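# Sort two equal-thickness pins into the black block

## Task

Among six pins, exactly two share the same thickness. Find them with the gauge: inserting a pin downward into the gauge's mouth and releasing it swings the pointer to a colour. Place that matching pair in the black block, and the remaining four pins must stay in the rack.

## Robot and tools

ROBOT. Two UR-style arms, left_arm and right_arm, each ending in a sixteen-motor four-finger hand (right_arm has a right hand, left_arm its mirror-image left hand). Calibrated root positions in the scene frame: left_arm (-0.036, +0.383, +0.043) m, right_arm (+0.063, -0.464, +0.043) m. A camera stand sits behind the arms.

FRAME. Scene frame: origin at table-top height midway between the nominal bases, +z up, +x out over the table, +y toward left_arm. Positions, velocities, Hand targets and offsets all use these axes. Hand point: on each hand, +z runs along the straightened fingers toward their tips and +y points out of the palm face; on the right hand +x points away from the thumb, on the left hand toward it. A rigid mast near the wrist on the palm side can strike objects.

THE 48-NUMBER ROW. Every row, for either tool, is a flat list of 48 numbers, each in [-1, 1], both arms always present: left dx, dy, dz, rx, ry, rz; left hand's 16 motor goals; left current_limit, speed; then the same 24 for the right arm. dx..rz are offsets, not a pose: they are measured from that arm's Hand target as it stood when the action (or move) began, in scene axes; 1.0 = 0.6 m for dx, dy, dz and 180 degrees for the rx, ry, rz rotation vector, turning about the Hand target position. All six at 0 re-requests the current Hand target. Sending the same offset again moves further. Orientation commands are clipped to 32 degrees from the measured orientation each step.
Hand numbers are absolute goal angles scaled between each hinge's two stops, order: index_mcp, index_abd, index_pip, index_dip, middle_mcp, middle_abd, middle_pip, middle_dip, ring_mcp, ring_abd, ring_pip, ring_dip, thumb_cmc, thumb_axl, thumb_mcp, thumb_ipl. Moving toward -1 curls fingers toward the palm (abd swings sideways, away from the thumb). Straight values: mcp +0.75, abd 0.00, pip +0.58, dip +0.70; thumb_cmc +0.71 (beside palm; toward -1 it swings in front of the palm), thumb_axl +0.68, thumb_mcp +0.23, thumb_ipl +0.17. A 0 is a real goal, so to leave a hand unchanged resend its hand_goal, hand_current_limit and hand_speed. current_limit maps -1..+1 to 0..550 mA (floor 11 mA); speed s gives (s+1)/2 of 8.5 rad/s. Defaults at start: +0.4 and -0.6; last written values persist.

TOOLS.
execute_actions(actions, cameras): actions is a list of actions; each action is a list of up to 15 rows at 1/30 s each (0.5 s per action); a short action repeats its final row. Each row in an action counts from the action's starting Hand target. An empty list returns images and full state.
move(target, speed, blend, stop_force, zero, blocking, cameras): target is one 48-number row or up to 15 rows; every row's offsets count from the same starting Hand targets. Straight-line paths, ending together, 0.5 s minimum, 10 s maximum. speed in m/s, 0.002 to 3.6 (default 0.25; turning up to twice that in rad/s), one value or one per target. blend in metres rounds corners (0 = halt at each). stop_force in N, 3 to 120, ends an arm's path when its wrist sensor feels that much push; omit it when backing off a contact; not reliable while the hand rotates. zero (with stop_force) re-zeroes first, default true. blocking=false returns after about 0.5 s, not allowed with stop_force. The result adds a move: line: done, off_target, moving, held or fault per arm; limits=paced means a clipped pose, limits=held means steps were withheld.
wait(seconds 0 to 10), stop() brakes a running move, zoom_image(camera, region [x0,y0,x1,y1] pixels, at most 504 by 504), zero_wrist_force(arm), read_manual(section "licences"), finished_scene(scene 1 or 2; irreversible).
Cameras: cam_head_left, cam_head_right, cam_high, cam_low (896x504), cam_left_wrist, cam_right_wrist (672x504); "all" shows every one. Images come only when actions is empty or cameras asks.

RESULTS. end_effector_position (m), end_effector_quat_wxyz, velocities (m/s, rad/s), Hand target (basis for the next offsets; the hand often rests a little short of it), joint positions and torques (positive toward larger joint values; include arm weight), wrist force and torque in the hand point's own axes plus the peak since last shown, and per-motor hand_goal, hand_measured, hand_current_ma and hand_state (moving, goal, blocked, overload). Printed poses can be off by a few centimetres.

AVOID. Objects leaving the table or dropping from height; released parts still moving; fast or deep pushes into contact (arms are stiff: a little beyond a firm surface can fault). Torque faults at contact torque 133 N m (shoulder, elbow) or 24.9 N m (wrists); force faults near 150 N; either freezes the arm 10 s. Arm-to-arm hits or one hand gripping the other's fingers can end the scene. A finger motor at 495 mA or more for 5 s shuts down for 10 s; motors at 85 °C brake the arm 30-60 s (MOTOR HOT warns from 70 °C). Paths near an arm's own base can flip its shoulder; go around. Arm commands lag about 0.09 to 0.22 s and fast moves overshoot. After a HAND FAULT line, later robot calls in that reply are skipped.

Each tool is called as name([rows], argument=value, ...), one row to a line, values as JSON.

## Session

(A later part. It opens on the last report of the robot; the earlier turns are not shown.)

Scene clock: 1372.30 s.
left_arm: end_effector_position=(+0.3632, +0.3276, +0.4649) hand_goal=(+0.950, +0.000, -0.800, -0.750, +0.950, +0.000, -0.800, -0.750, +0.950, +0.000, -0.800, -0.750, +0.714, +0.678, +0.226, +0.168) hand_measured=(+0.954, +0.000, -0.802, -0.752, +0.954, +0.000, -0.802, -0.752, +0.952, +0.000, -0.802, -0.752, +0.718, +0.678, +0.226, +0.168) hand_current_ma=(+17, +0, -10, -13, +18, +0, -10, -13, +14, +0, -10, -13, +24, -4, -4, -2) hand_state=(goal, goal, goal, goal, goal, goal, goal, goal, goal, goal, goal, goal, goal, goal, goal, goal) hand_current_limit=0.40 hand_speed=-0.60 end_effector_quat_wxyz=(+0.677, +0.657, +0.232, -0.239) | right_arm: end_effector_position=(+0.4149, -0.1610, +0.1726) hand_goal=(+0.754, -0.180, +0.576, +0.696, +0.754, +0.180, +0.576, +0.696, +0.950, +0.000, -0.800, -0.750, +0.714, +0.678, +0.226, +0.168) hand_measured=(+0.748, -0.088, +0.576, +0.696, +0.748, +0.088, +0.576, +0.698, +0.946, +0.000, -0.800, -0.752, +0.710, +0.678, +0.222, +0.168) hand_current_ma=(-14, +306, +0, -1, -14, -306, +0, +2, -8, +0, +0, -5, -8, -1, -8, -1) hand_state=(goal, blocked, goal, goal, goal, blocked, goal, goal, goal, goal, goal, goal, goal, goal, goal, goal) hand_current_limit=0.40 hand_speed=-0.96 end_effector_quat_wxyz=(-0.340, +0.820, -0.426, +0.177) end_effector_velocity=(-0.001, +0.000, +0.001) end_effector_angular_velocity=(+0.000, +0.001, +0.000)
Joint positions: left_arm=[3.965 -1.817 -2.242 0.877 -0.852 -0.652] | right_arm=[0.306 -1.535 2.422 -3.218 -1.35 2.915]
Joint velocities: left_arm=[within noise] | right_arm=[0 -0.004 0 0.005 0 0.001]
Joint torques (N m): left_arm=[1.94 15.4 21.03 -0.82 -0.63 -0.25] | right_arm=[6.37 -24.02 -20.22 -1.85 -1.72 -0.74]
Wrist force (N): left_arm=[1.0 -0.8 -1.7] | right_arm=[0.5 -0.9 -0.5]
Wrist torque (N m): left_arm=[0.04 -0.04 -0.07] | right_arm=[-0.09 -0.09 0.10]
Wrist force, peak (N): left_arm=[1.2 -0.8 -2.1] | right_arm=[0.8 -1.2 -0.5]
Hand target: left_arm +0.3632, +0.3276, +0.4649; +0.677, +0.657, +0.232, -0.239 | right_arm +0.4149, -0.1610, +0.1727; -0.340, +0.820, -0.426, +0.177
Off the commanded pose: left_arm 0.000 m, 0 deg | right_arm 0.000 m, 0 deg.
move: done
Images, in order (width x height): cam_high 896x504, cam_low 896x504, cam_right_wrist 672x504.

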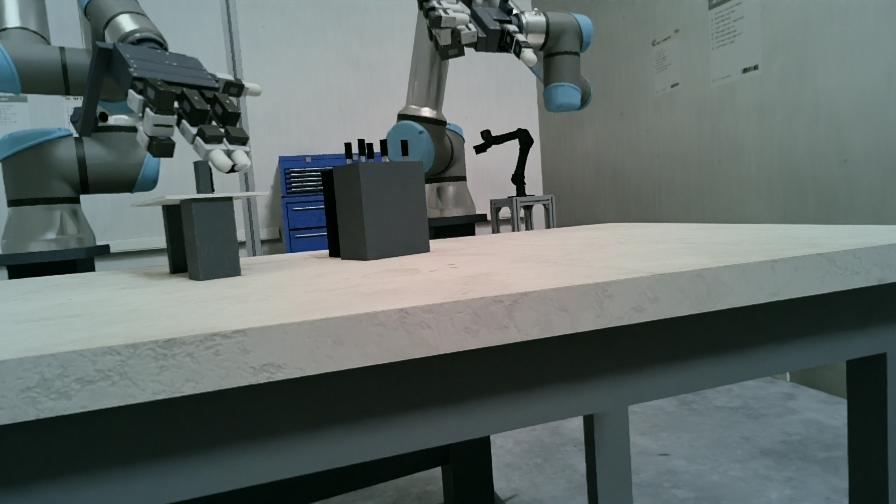

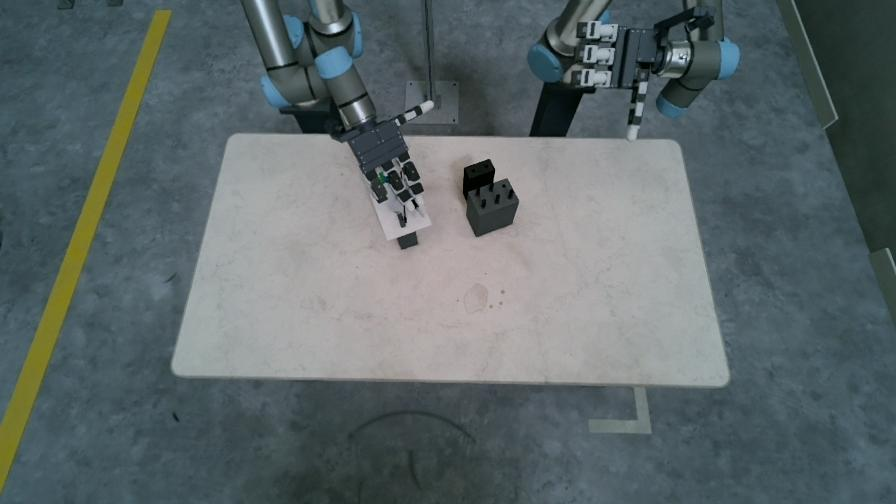

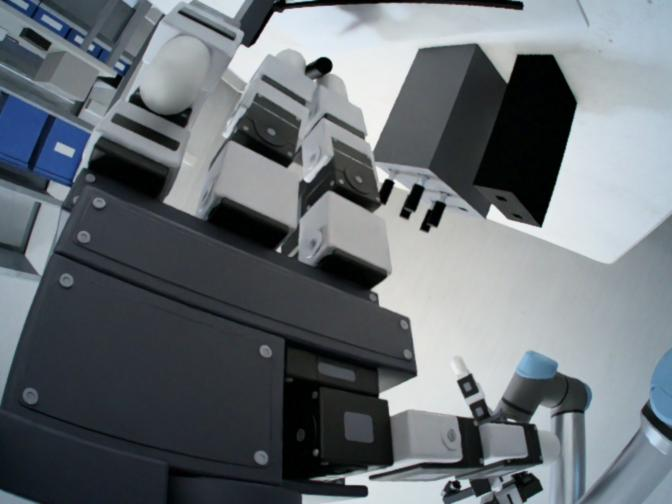

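move([
  [0,0,0,0,0,0, 0.95,0,-0.8,-0.75, 0.95,0,-0.8,-0.75, 0.95,0,-0.8,-0.75, 0.714,0.678,0.226,0.168,0.4,-0.6, 0,0,0.1,0,0,0, 0.754,-0.18,0.576,0.696,0.754,0.18,0.576,0.696,0.95,0,-0.8,-0.75,0.714,0.678,0.226,0.168,0.4,-0.96],
  [0,0,0,0,0,0, 0.95,0,-0.8,-0.75, 0.95,0,-0.8,-0.75, 0.95,0,-0.8,-0.75, 0.714,0.678,0.226,0.168,0.4,-0.6, 0.1093,-0.0825,0.338,0,0,0.2, 0.754,-0.18,0.576,0.696,0.754,0.18,0.576,0.696,0.95,0,-0.8,-0.75,0.714,0.678,0.226,0.168,0.4,-0.96],
], speed=[0.15,0.3], blend=[0.02,0], cameras=["cam_low","cam_high"])

zoom_image(camera="cam_high", region=[160, 40, 280, 160])

zoom_image(camera="cam_low", region=[360, 140, 440, 220])

Scene clock: 1405.40 s.
left_arm: end_effector_position=(+0.3632, +0.3276, +0.4649) hand_goal=(+0.950, +0.000, -0.800, -0.750, +0.950, +0.000, -0.800, -0.750, +0.950, +0.000, -0.800, -0.750, +0.714, +0.678, +0.226, +0.168) hand_measured=(+0.954, +0.000, -0.802, -0.752, +0.954, +0.000, -0.802, -0.752, +0.952, +0.000, -0.802, -0.752, +0.718, +0.678, +0.226, +0.168) hand_current_ma=(+17, +0, -10, -13, +18, +0, -10, -13, +14, +0, -10, -13, +24, -4, -4, -2) hand_state=(goal, goal, goal, goal, goal, goal, goal, goal, goal, goal, goal, goal, goal, goal, goal, goal) hand_current_limit=0.40 hand_speed=-0.60 end_effector_quat_wxyz=(+0.677, +0.657, +0.232, -0.239) | right_arm: end_effector_position=(+0.4804, -0.2105, +0.3755) hand_goal=(+0.754, -0.180, +0.576, +0.696, +0.754, +0.180, +0.576, +0.696, +0.950, +0.000, -0.800, -0.750, +0.714, +0.678, +0.226, +0.168) hand_measured=(+0.748, -0.088, +0.576, +0.696, +0.748, +0.088, +0.576, +0.698, +0.946, +0.000, -0.800, -0.752, +0.710, +0.678, +0.222, +0.168) hand_current_ma=(-16, +305, +0, -1, -16, -306, +0, +2, -8, +0, +0, -5, -8, -1, -8, -1) hand_state=(goal, blocked, goal, goal, goal, blocked, goal, goal, goal, goal, goal, goal, goal, goal, goal, goal) hand_current_limit=0.40 hand_speed=-0.96 end_effector_quat_wxyz=(-0.378, +0.911, -0.152, +0.063)
Joint positions: left_arm=[3.965 -1.817 -2.242 0.877 -0.852 -0.652] | right_arm=[0.048 -1.736 1.891 -2.073 -0.85 2.072]
Joint torques (N m): left_arm=[2.02 15.9 21.44 -0.61 -0.67 -0.36] | right_arm=[-10.19 -6.62 -27.41 -1.71 3.65 -1.22]
Wrist force (N): left_arm=[1.1 -1.0 -2.0] | right_arm=[0.9 -0.6 -0.1]
Wrist torque (N m): left_arm=[0.05 -0.06 -0.06] | right_arm=[-0.09 -0.12 0.13]
Wrist force, peak (N): left_arm=[1.5 -0.7 -2.1] | right_arm=[1.0 -1.3 -1.4]
Hand target: left_arm +0.3632, +0.3276, +0.4649; +0.677, +0.657, +0.232, -0.239 | right_arm +0.4805, -0.2105, +0.3755; -0.378, +0.911, -0.152, +0.063
Off the commanded pose: left_arm 0.000 m, 0 deg | right_arm 0.000 m, 0 deg.
move: done
Images, in order (width x height): cam_high 896x504, cam_low 896x504.

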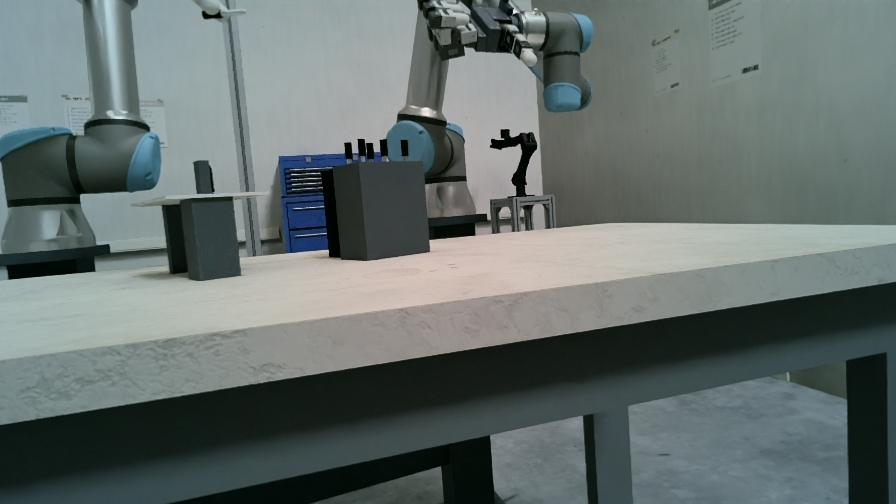

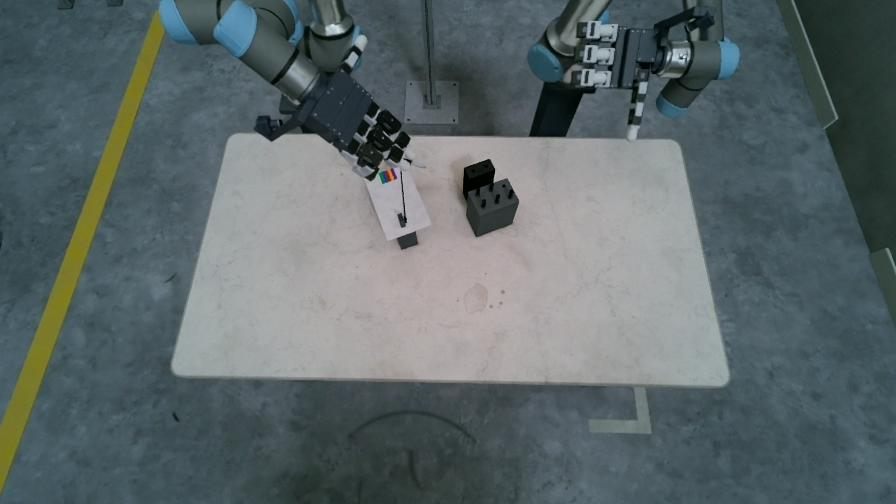

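Scaled by 4.200.

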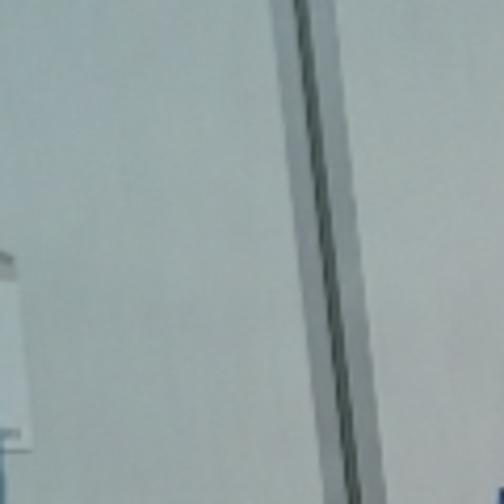

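Scaled by 6.300.

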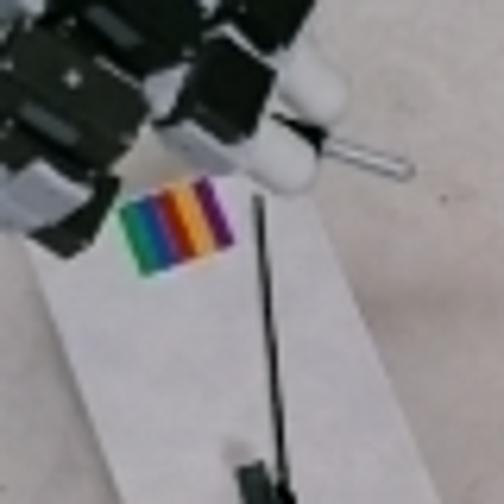

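move(target=[0,0,0,0,0,0, 0.95,0,-0.8,-0.75, 0.95,0,-0.8,-0.75, 0.95,0,-0.8,-0.75, 0.714,0.678,0.226,0.168,0.4,-0.6, 0.149,0.0435,0.0895,-0.1151,-0.3343,0.3536, 0.754,-0.18,0.576,0.696,0.754,0.18,0.576,0.696,0.95,0,-0.8,-0.75,0.714,0.678,0.226,0.168,0.4,-0.96], speed=0.35, cameras=["cam_low","cam_high","cam_head_left"])

Scene clock: 1412.77 s.
left_arm: end_effector_position=(+0.3632, +0.3276, +0.4649) hand_goal=(+0.950, +0.000, -0.800, -0.750, +0.950, +0.000, -0.800, -0.750, +0.950, +0.000, -0.800, -0.750, +0.714, +0.678, +0.226, +0.168) hand_measured=(+0.954, +0.000, -0.802, -0.752, +0.954, +0.000, -0.802, -0.752, +0.952, +0.000, -0.802, -0.752, +0.718, +0.678, +0.226, +0.168) hand_current_ma=(+17, +0, -10, -13, +18, +0, -10, -13, +14, +0, -10, -13, +24, -4, -4, -2) hand_state=(goal, goal, goal, goal, goal, goal, goal, goal, goal, goal, goal, goal, goal, goal, goal, goal) hand_current_limit=0.40 hand_speed=-0.60 end_effector_quat_wxyz=(+0.677, +0.657, +0.232, -0.239) | right_arm: end_effector_position=(+0.5698, -0.1844, +0.4292) hand_goal=(+0.754, -0.180, +0.576, +0.696, +0.754, +0.180, +0.576, +0.696, +0.950, +0.000, -0.800, -0.750, +0.714, +0.678, +0.226, +0.168) hand_measured=(+0.750, -0.088, +0.576, +0.696, +0.750, +0.088, +0.576, +0.698, +0.946, +0.000, -0.800, -0.752, +0.712, +0.678, +0.222, +0.168) hand_current_ma=(-10, +305, +0, -1, -9, -304, +0, +2, -8, +0, +0, -5, -6, -1, -8, -1) hand_state=(goal, blocked, goal, goal, goal, blocked, goal, goal, goal, goal, goal, goal, goal, goal, goal, goal) hand_current_limit=0.40 hand_speed=-0.96 end_effector_quat_wxyz=(-0.222, +0.752, +0.537, +0.311) end_effector_velocity=(+0.000, +0.000, +0.000) end_effector_angular_velocity=(-0.001, -0.002, +0.003)
Joint positions: left_arm=[3.965 -1.817 -2.242 0.877 -0.852 -0.652] | right_arm=[0.101 -1.779 1.911 -2.091 -0.87 0.566]
Joint velocities: left_arm=[within noise] | right_arm=[-0.001 -0.001 0 0.002 0 -0.005]
Joint torques (N m): left_arm=[2.8 15.35 20.11 -0.37 -0.54 -0.28] | right_arm=[-10.01 -3.86 -27.37 -1.71 3.64 -1.49]
Wrist force (N): left_arm=[1.1 -0.8 -1.9] | right_arm=[0.1 0.0 0.1]
Wrist torque (N m): left_arm=[0.07 -0.06 -0.06] | right_arm=[-0.10 -0.07 0.16]
Wrist force, peak (N): left_arm=[1.3 -0.4 -2.3] | right_arm=[1.0 -0.9 -0.1]
Hand target: left_arm +0.3632, +0.3276, +0.4649; +0.677, +0.657, +0.232, -0.239 | right_arm +0.5699, -0.1844, +0.4292; -0.222, +0.752, +0.537, +0.311
Off the commanded pose: left_arm 0.000 m, 0 deg | right_arm 0.000 m, 0 deg.
move: done
Images, in order (width x height): cam_head_left 896x504, cam_high 896x504, cam_low 896x504.

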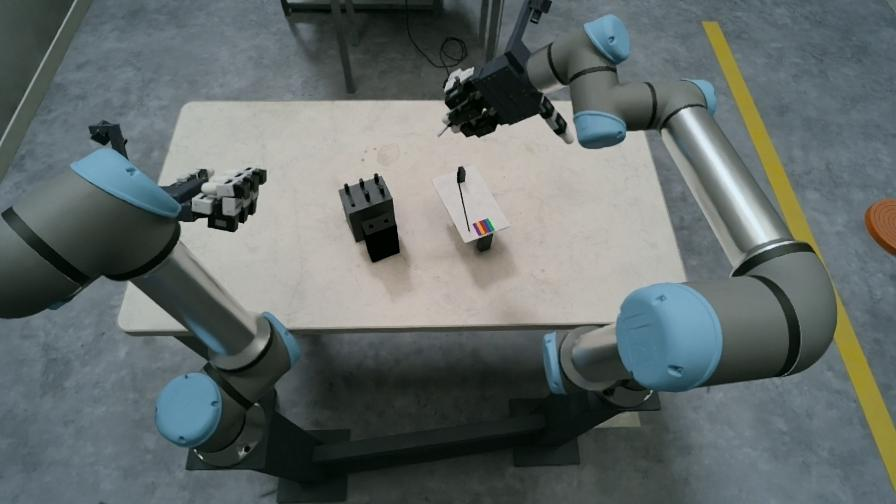

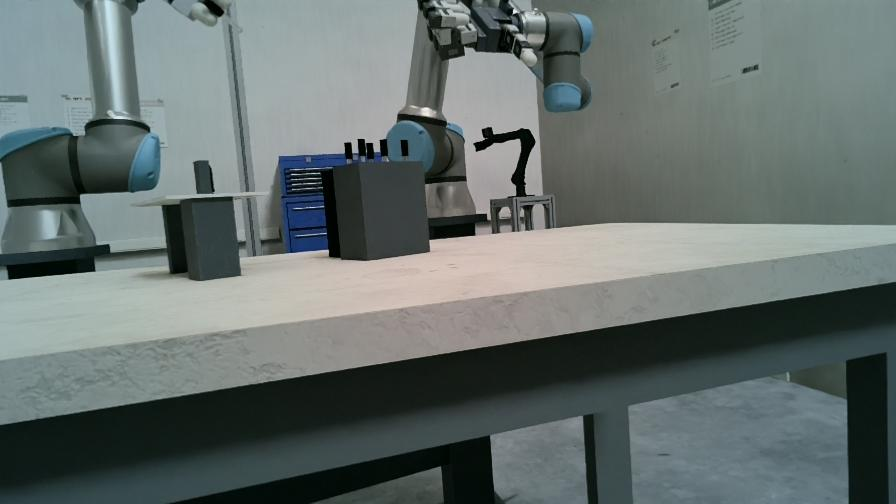

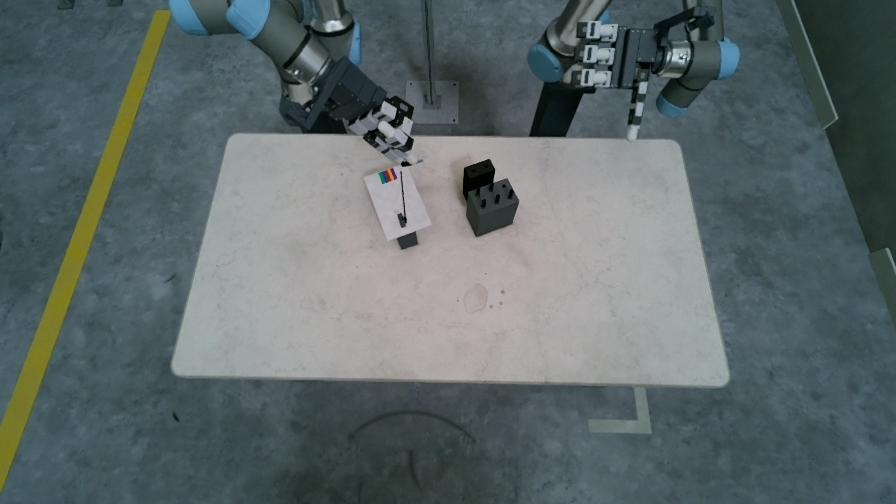

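move([
  [0,0,0,0,0,0, 0.95,0,-0.8,-0.75, 0.95,0,-0.8,-0.75, 0.95,0,-0.8,-0.75, 0.714,0.678,0.226,0.168,0.4,-0.6, -0.0905,0.1258,0.0895,-0.1151,-0.3343,0.3536, 0.754,-0.18,0.576,0.696,0.754,0.18,0.576,0.696,0.95,0,-0.8,-0.75,0.714,0.678,0.226,0.168,0.4,-0.96],
  [0,0,0,0,0,0, 0.95,0,-0.8,-0.75, 0.95,0,-0.8,-0.75, 0.95,0,-0.8,-0.75, 0.714,0.678,0.226,0.168,0.4,-0.6, -0.0905,0.1258,-0.077,-0.1151,-0.3343,0.3536, 0.754,-0.18,0.576,0.696,0.754,0.18,0.576,0.696,0.95,0,-0.8,-0.75,0.714,0.678,0.226,0.168,0.4,-0.96],
], speed=[0.35,0.15], cameras=["cam_low","cam_high","cam_head_left","cam_right_wrist","cam_left_wrist"])

zoom_image(camera="cam_high", region=[170, 60, 290, 180])

zoom_image(camera="cam_right_wrist", region=[240, 0, 390, 112])

zoom_image(camera="cam_low", region=[370, 150, 450, 230])

Scene clock: 1425.67 s.
left_arm: end_effector_position=(+0.3632, +0.3276, +0.4649) hand_goal=(+0.950, +0.000, -0.800, -0.750, +0.950, +0.000, -0.800, -0.750, +0.950, +0.000, -0.800, -0.750, +0.714, +0.678, +0.226, +0.168) hand_measured=(+0.954, +0.000, -0.802, -0.752, +0.954, +0.000, -0.802, -0.752, +0.952, +0.000, -0.802, -0.752, +0.718, +0.678, +0.226, +0.168) hand_current_ma=(+17, +0, -10, -13, +18, +0, -10, -13, +14, +0, -10, -13, +24, -4, -4, -2) hand_state=(goal, goal, goal, goal, goal, goal, goal, goal, goal, goal, goal, goal, goal, goal, goal, goal) hand_current_limit=0.40 hand_speed=-0.60 end_effector_quat_wxyz=(+0.677, +0.657, +0.232, -0.239) | right_arm: end_effector_position=(+0.5156, -0.1089, +0.3831) hand_goal=(+0.754, -0.180, +0.576, +0.696, +0.754, +0.180, +0.576, +0.696, +0.950, +0.000, -0.800, -0.750, +0.714, +0.678, +0.226, +0.168) hand_measured=(+0.758, -0.088, +0.576, +0.696, +0.758, +0.088, +0.576, +0.698, +0.952, +0.000, -0.800, -0.752, +0.718, +0.678, +0.222, +0.168) hand_current_ma=(+10, +305, +0, -1, +11, -304, +0, +2, +4, +0, +0, -5, +8, -1, -8, -1) hand_state=(goal, blocked, goal, goal, goal, blocked, goal, goal, goal, goal, goal, goal, goal, goal, goal, goal) hand_current_limit=0.40 hand_speed=-0.96 end_effector_quat_wxyz=(+0.064, +0.152, +0.911, +0.377) end_effector_velocity=(+0.000, +0.000, +0.000) end_effector_angular_velocity=(+0.001, -0.002, -0.001)
Joint positions: left_arm=[3.965 -1.817 -2.242 0.877 -0.852 -0.652] | right_arm=[0.06 -1.758 2.214 -2.384 -0.856 -1.054]
Joint velocities: left_arm=[within noise] | right_arm=[0 0.001 0.001 -0.005 0 0.002]
Joint torques (N m): left_arm=[2.47 15.28 21.81 -0.43 -0.42 -0.49] | right_arm=[11.61 -4.25 -14.24 -4.67 3.71 1.16]
Wrist force (N): left_arm=[1.0 -0.9 -2.0] | right_arm=[-1.3 0.6 -0.1]
Wrist torque (N m): left_arm=[0.07 -0.04 -0.06] | right_arm=[0.04 0.20 -0.20]
Wrist force, peak (N): left_arm=[1.5 -0.7 -2.0] | right_arm=[-1.6 0.2 0.4]
Hand target: left_arm +0.3632, +0.3276, +0.4649; +0.677, +0.657, +0.232, -0.239 | right_arm +0.5156, -0.1089, +0.3830; +0.064, +0.152, +0.911, +0.377
Off the commanded pose: left_arm 0.000 m, 0 deg | right_arm 0.000 m, 0 deg.
move: done
Images, in order (width x height): cam_head_left 896x504, cam_high 896x504, cam_low 896x504, cam_left_wrist 672x504, cam_right_wrist 672x504.

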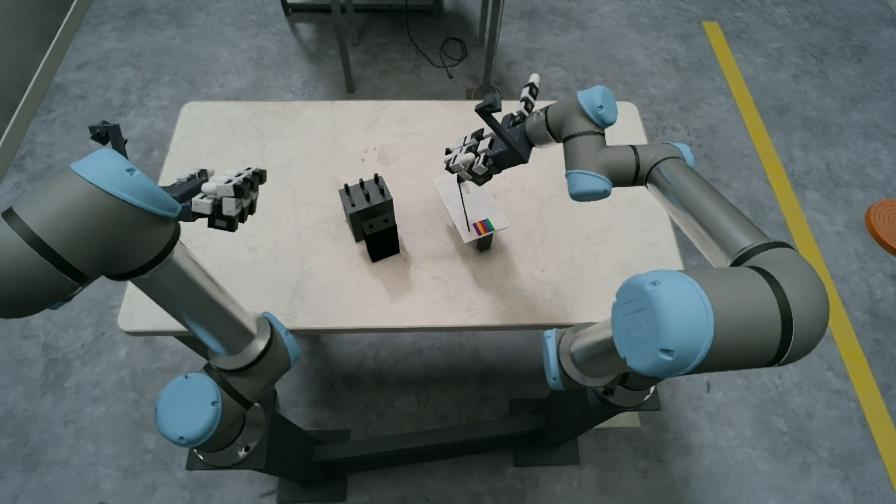

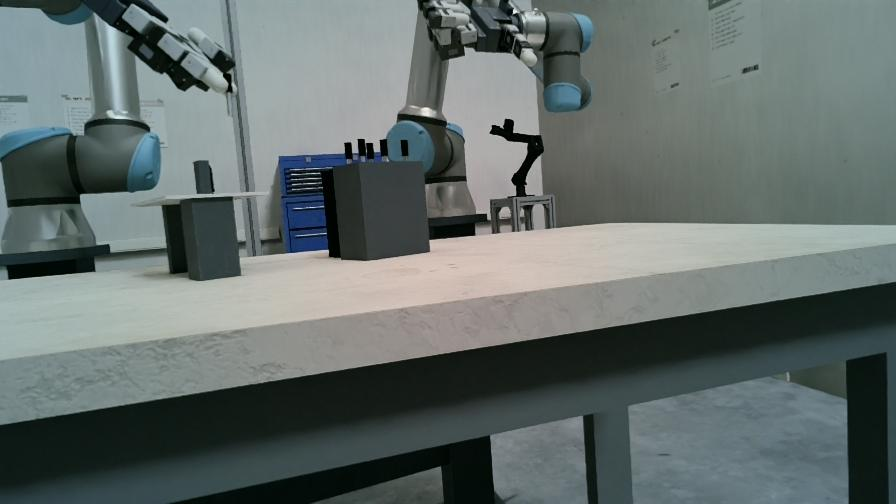

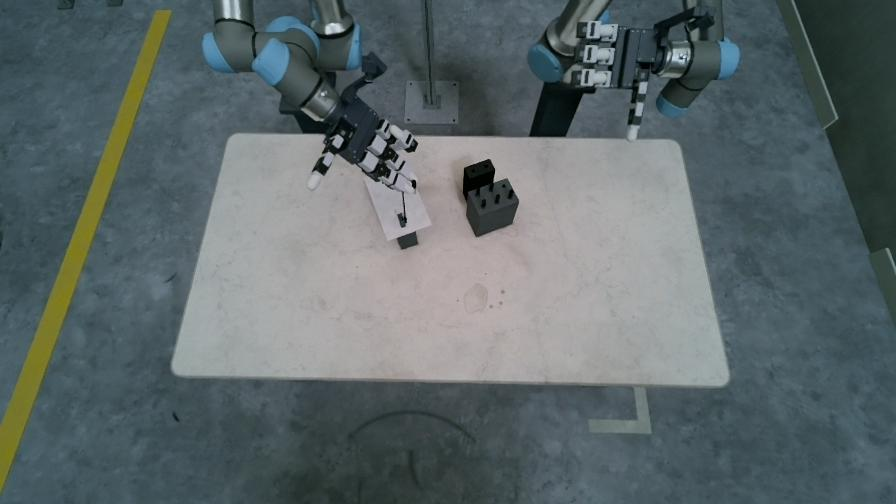

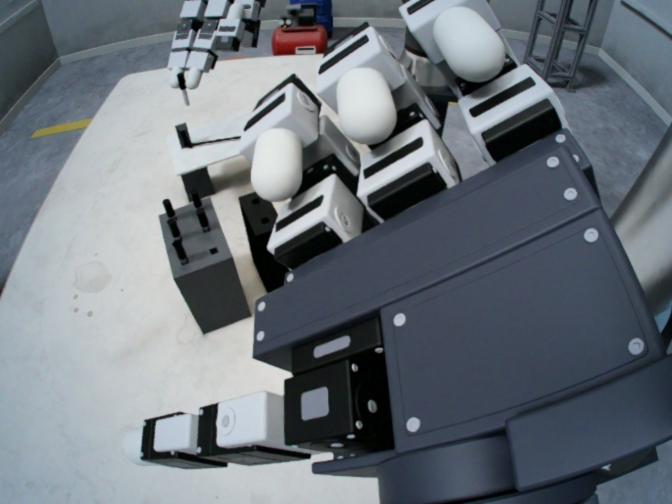

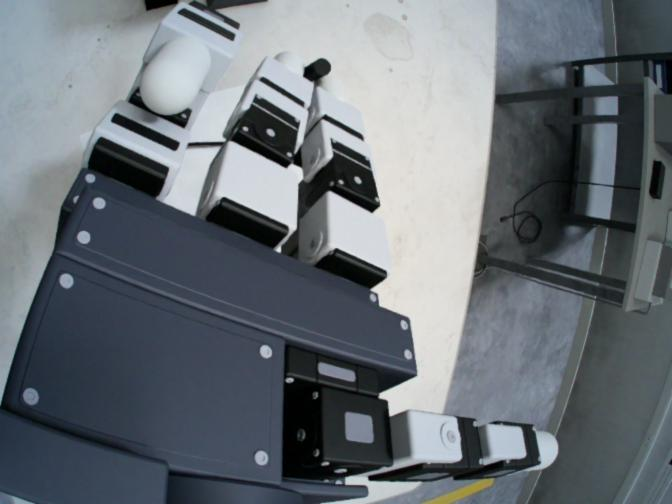

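Scaled by 4.200.

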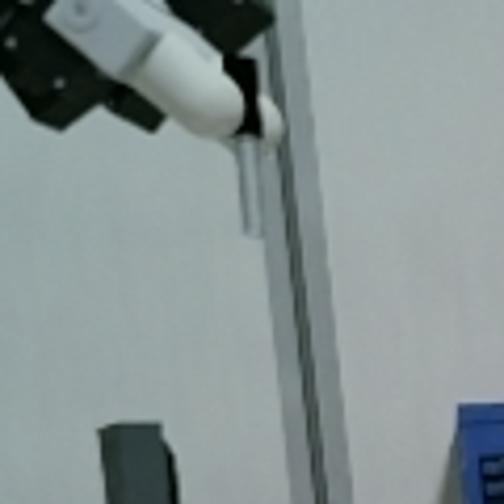

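Scaled by 3.360 from the camera's 672x504 image, which has a finer 960x720 frame.

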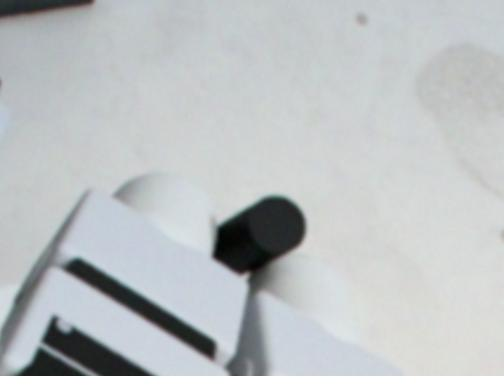

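Scaled by 6.300.

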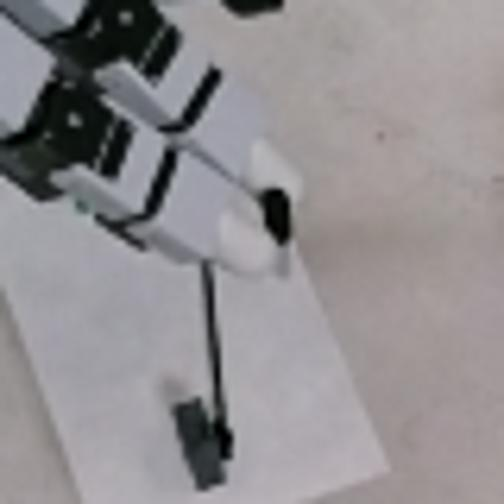

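execute_actions(actions=[])

zoom_image(camera="cam_low", region=[350, 120, 470, 230])

zoom_image(camera="cam_right_wrist", region=[220, 0, 472, 190])

Scene clock: 1454.73 s.
left_arm: end_effector_position=(+0.3632, +0.3276, +0.4649) hand_goal=(+0.950, +0.000, -0.800, -0.750, +0.950, +0.000, -0.800, -0.750, +0.950, +0.000, -0.800, -0.750, +0.714, +0.678, +0.226, +0.168) hand_measured=(+0.954, +0.000, -0.802, -0.752, +0.954, +0.000, -0.802, -0.752, +0.952, +0.000, -0.802, -0.752, +0.718, +0.678, +0.226, +0.168) hand_current_ma=(+17, +0, -10, -13, +18, +0, -10, -13, +14, +0, -10, -13, +24, -4, -4, -2) hand_state=(goal, goal, goal, goal, goal, goal, goal, goal, goal, goal, goal, goal, goal, goal, goal, goal) hand_current_limit=0.40 hand_speed=-0.60 end_effector_quat_wxyz=(+0.677, +0.657, +0.232, -0.239) | right_arm: end_effector_position=(+0.5156, -0.1089, +0.3830) hand_goal=(+0.754, -0.180, +0.576, +0.696, +0.754, +0.180, +0.576, +0.696, +0.950, +0.000, -0.800, -0.750, +0.714, +0.678, +0.226, +0.168) hand_measured=(+0.758, -0.088, +0.576, +0.696, +0.758, +0.088, +0.576, +0.698, +0.952, +0.000, -0.800, -0.752, +0.718, +0.678, +0.222, +0.168) hand_current_ma=(+10, +305, +0, -1, +11, -304, +0, +2, +4, +0, +0, -5, +8, -1, -8, -1) hand_state=(goal, blocked, goal, goal, goal, blocked, goal, goal, goal, goal, goal, goal, goal, goal, goal, goal) hand_current_limit=0.40 hand_speed=-0.96 end_effector_quat_wxyz=(+0.064, +0.152, +0.911, +0.377)
Joint positions: left_arm=[3.965 -1.817 -2.242 0.877 -0.852 -0.652] | right_arm=[0.06 -1.758 2.214 -2.385 -0.856 -1.054]
Joint velocities: within noise
Joint torques (N m): left_arm=[2.8 15.52 20.89 -0.34 -0.32 -0.25] | right_arm=[11.09 -4.37 -13.7 -4.48 3.6 1.1]
Motor temperatures (°C): left_arm=[30 32 29 32 34 34] | right_arm=[30 27 33 37 39 36]
Wrist force (N): left_arm=[1.0 -0.9 -1.8] | right_arm=[-1.4 0.6 0.4]
Wrist torque (N m): left_arm=[0.04 -0.05 -0.06] | right_arm=[0.00 0.21 -0.21]
Wrist force, peak (N): left_arm=[1.3 -0.9 -2.2] | right_arm=[-1.6 0.3 0.5]
Hand target: left_arm +0.3632, +0.3276, +0.4649; +0.677, +0.657, +0.232, -0.239 | right_arm +0.5156, -0.1089, +0.3830; +0.064, +0.152, +0.911, +0.377
Off the commanded pose: left_arm 0.000 m, 0 deg | right_arm 0.000 m, 0 deg.

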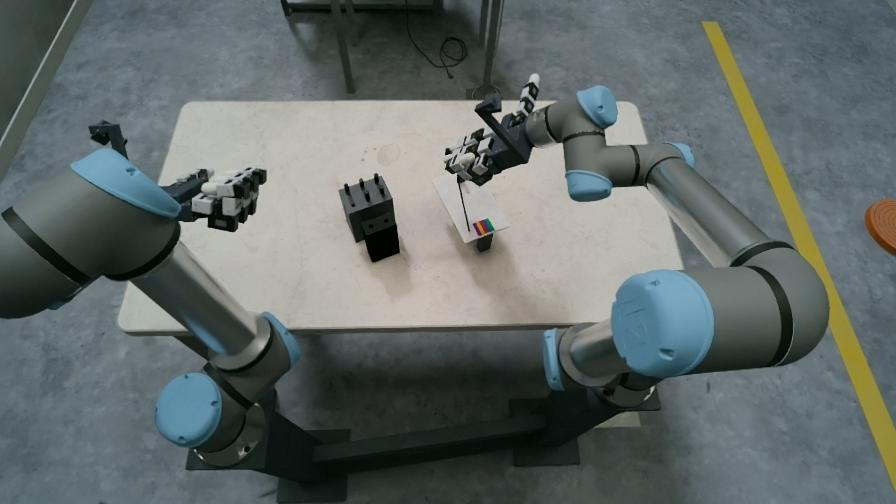

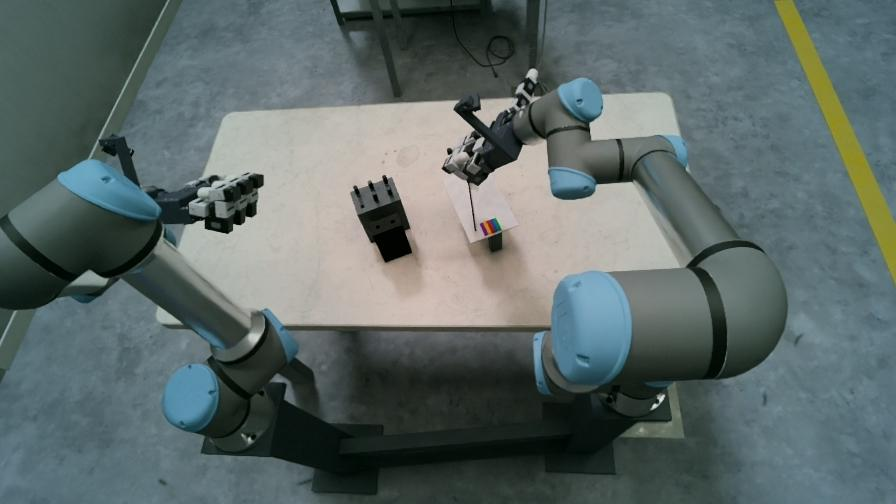

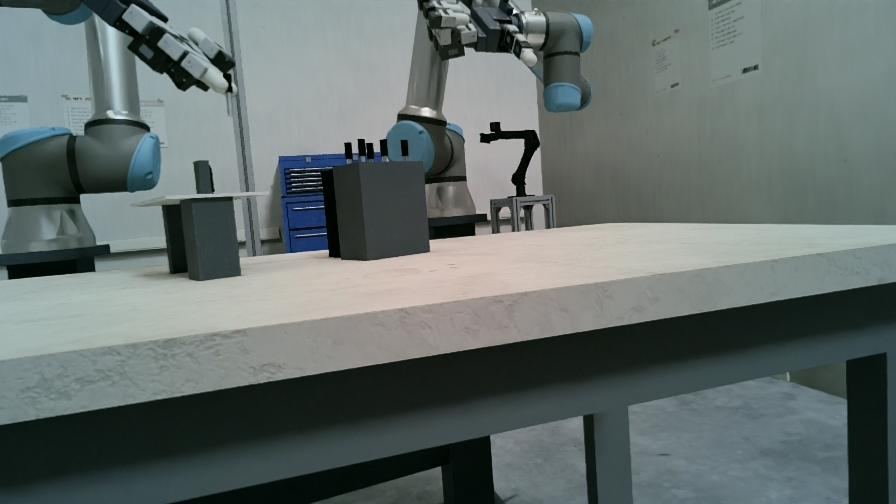

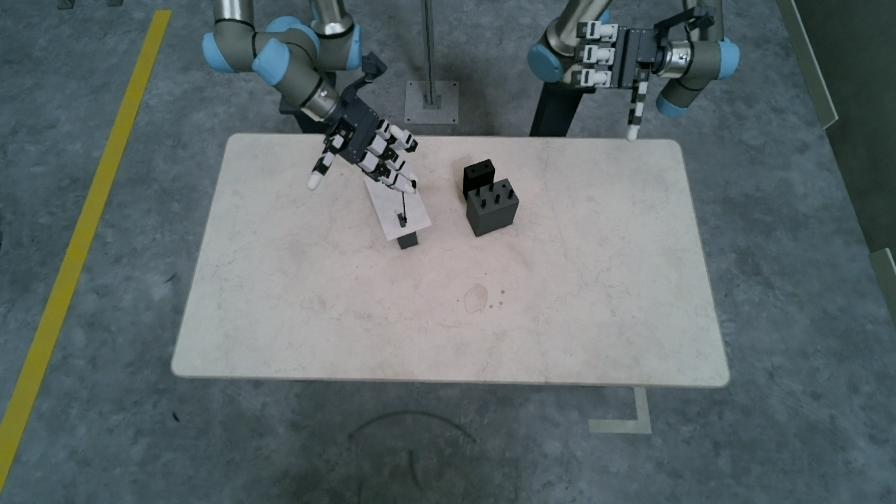

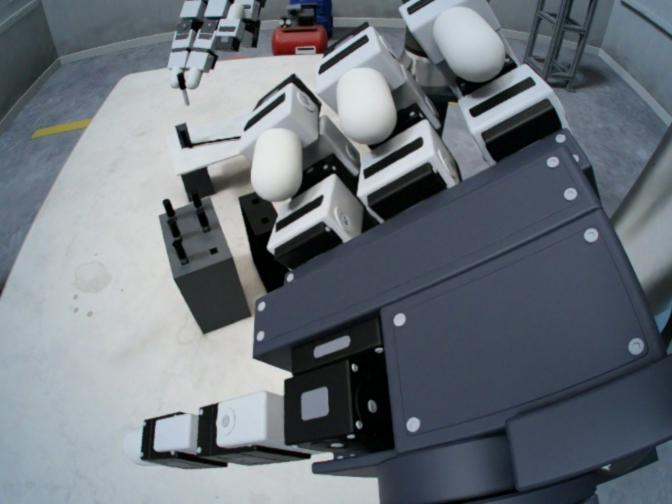

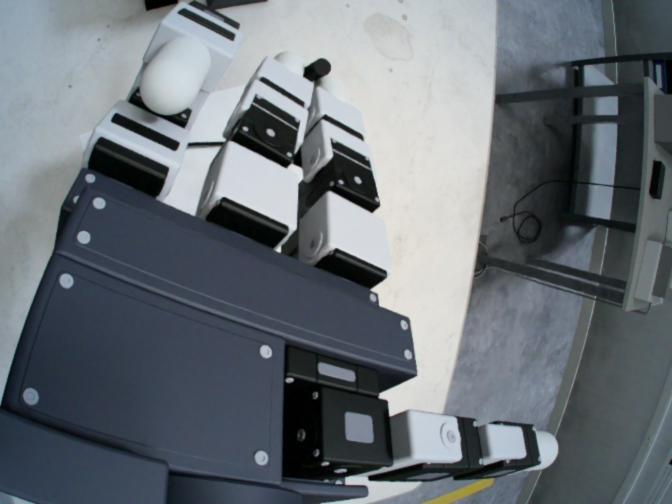

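Scaled by 4.200.

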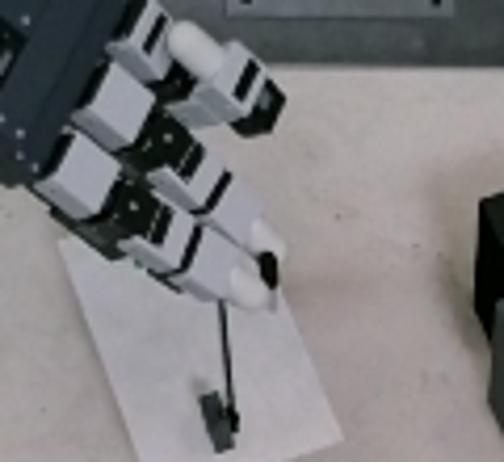

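Scaled by 2.000 from the camera's 672x504 image, which has a finer 960x720 frame.

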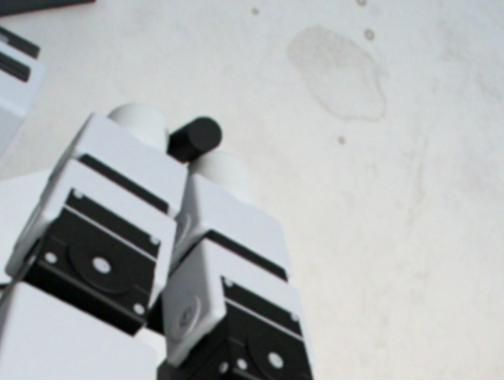

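zoom_image(camera="cam_low", region=[380, 195, 430, 235])

zoom_image(camera="cam_left_wrist", region=[150, 60, 270, 160])

zoom_image(camera="cam_high", region=[160, 130, 280, 220])

zoom_image(camera="cam_head_left", region=[420, 150, 540, 260])

Scaled by 10.080.

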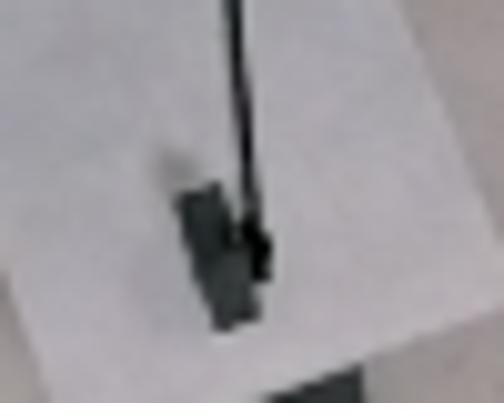

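Scaled by 4.200 from the camera's 672x504 image, which has a finer 960x720 frame.

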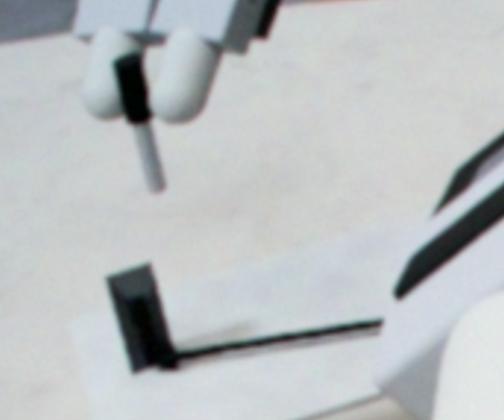

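Scaled by 4.200.

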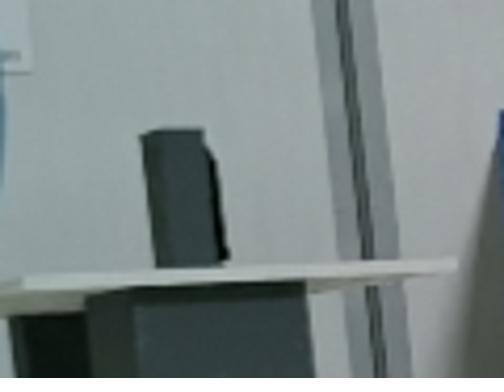

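Scaled by 4.200.

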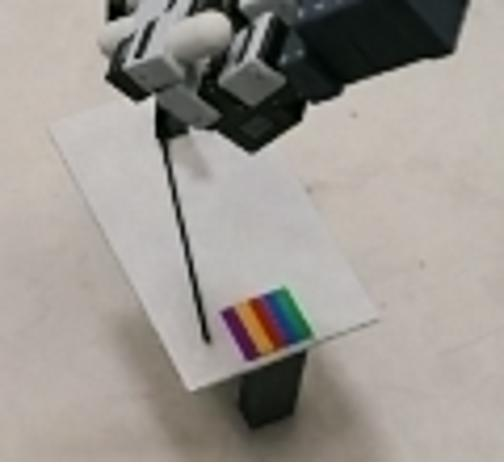

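zoom_image(camera="cam_left_wrist", region=[160, 110, 220, 155])

zoom_image(camera="cam_left_wrist", region=[165, 60, 225, 115])

Scaled by 8.400 from the camera's 672x504 image, which has a finer 960x720 frame.

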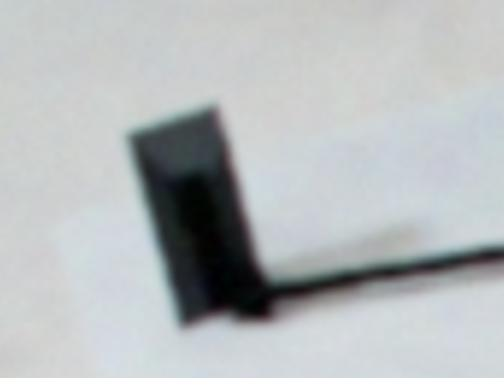

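Scaled by 8.400 from the camera's 672x504 image, which has a finer 960x720 frame.

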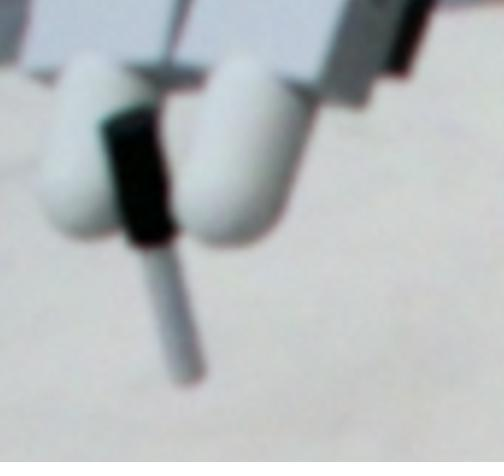

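move(target=[0.178,-0.446,-0.1748,0,0,0,0.95,0,-0.8,-0.75,0.95,0,-0.8,-0.75,0.95,0,-0.8,-0.75,0.714,0.678,0.226,0.168,0.4,-0.6,-0.05,-0.25,0.05,0,0,0,0.754,-0.18,0.576,0.696,0.754,0.18,0.576,0.696,0.95,0,-0.8,-0.75,0.714,0.678,0.226,0.168,0.4,-0.96], speed=0.2, cameras=["cam_left_wrist","cam_low","cam_high"])

zoom_image(camera="cam_left_wrist", region=[140, 110, 260, 230])

Scene clock: 1520.03 s.
left_arm: end_effector_position=(+0.4700, +0.0601, +0.3599) hand_goal=(+0.950, +0.000, -0.800, -0.750, +0.950, +0.000, -0.800, -0.750, +0.950, +0.000, -0.800, -0.750, +0.714, +0.678, +0.226, +0.168) hand_measured=(+0.954, +0.000, -0.802, -0.752, +0.954, +0.000, -0.802, -0.752, +0.954, +0.000, -0.802, -0.752, +0.718, +0.678, +0.226, +0.168) hand_current_ma=(+18, +0, -10, -13, +19, +0, -10, -13, +15, +0, -10, -13, +24, -4, -4, -2) hand_state=(goal, goal, goal, goal, goal, goal, goal, goal, goal, goal, goal, goal, goal, goal, goal, goal) hand_current_limit=0.40 hand_speed=-0.60 end_effector_quat_wxyz=(+0.676, +0.658, +0.232, -0.239) | right_arm: end_effector_position=(+0.4856, -0.2589, +0.4130) hand_goal=(+0.754, -0.180, +0.576, +0.696, +0.754, +0.180, +0.576, +0.696, +0.950, +0.000, -0.800, -0.750, +0.714, +0.678, +0.226, +0.168) hand_measured=(+0.758, -0.088, +0.576, +0.696, +0.758, +0.088, +0.576, +0.698, +0.952, +0.000, -0.800, -0.752, +0.718, +0.678, +0.222, +0.168) hand_current_ma=(+10, +305, +0, -1, +11, -304, +0, +2, +4, +0, +0, -5, +8, -1, -8, -1) hand_state=(goal, blocked, goal, goal, goal, blocked, goal, goal, goal, goal, goal, goal, goal, goal, goal, goal) hand_current_limit=0.40 hand_speed=-0.96 end_effector_quat_wxyz=(+0.064, +0.152, +0.911, +0.377)
Joint positions: left_arm=[3.203 -2.146 -2.133 0.841 -0.094 -0.384] | right_arm=[-0.402 -2.022 2.188 -1.658 -0.789 -1.684]
Joint torques (N m): left_arm=[-8.98 41.55 -0.66 -1.22 2.18 1.93] | right_arm=[-9.52 -11.66 -26.94 -1.41 -1.01 -1.31]
Wrist force (N): left_arm=[1.2 -0.7 -1.8] | right_arm=[-1.4 0.5 0.3]
Wrist torque (N m): left_arm=[0.06 -0.06 -0.18] | right_arm=[-0.05 0.19 -0.05]
Wrist force, peak (N): left_arm=[0.7 -0.5 -2.8] | right_arm=[-1.9 0.6 0.2]
Hand target: left_arm +0.4700, +0.0600, +0.3600; +0.677, +0.657, +0.232, -0.239 | right_arm +0.4856, -0.2589, +0.4130; +0.064, +0.152, +0.911, +0.377
Off the commanded pose: left_arm 0.000 m, 0 deg | right_arm 0.000 m, 0 deg.
move: done
Images, in order (width x height): cam_high 896x504, cam_low 896x504, cam_left_wrist 672x504.

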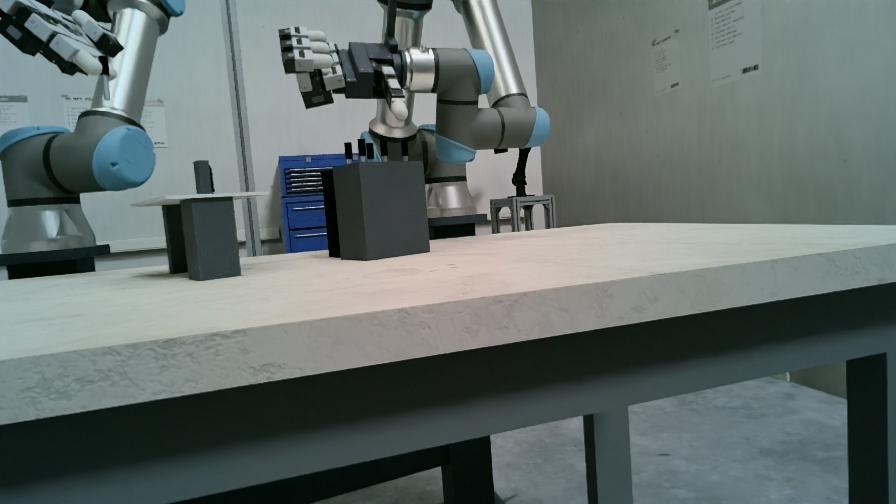

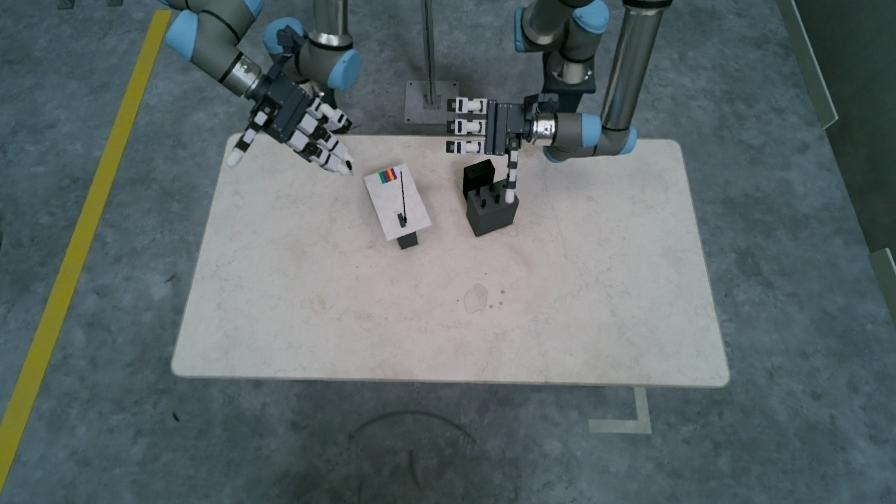

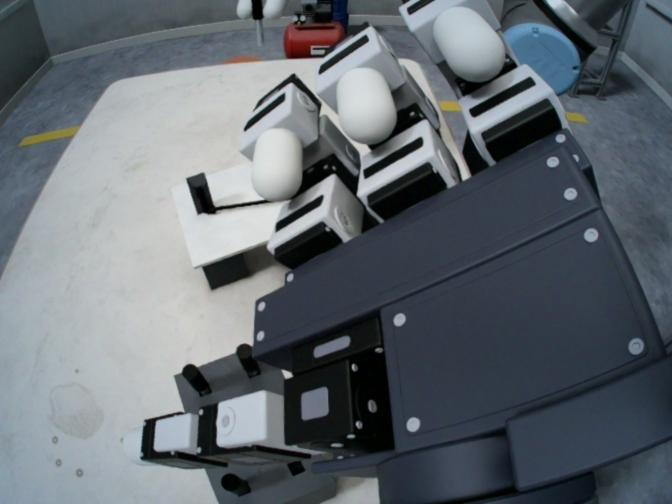

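Scaled by 4.200 from the camera's 672x504 image, which has a finer 960x720 frame.

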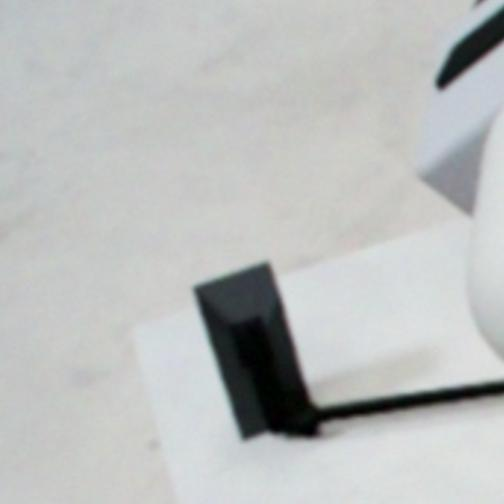

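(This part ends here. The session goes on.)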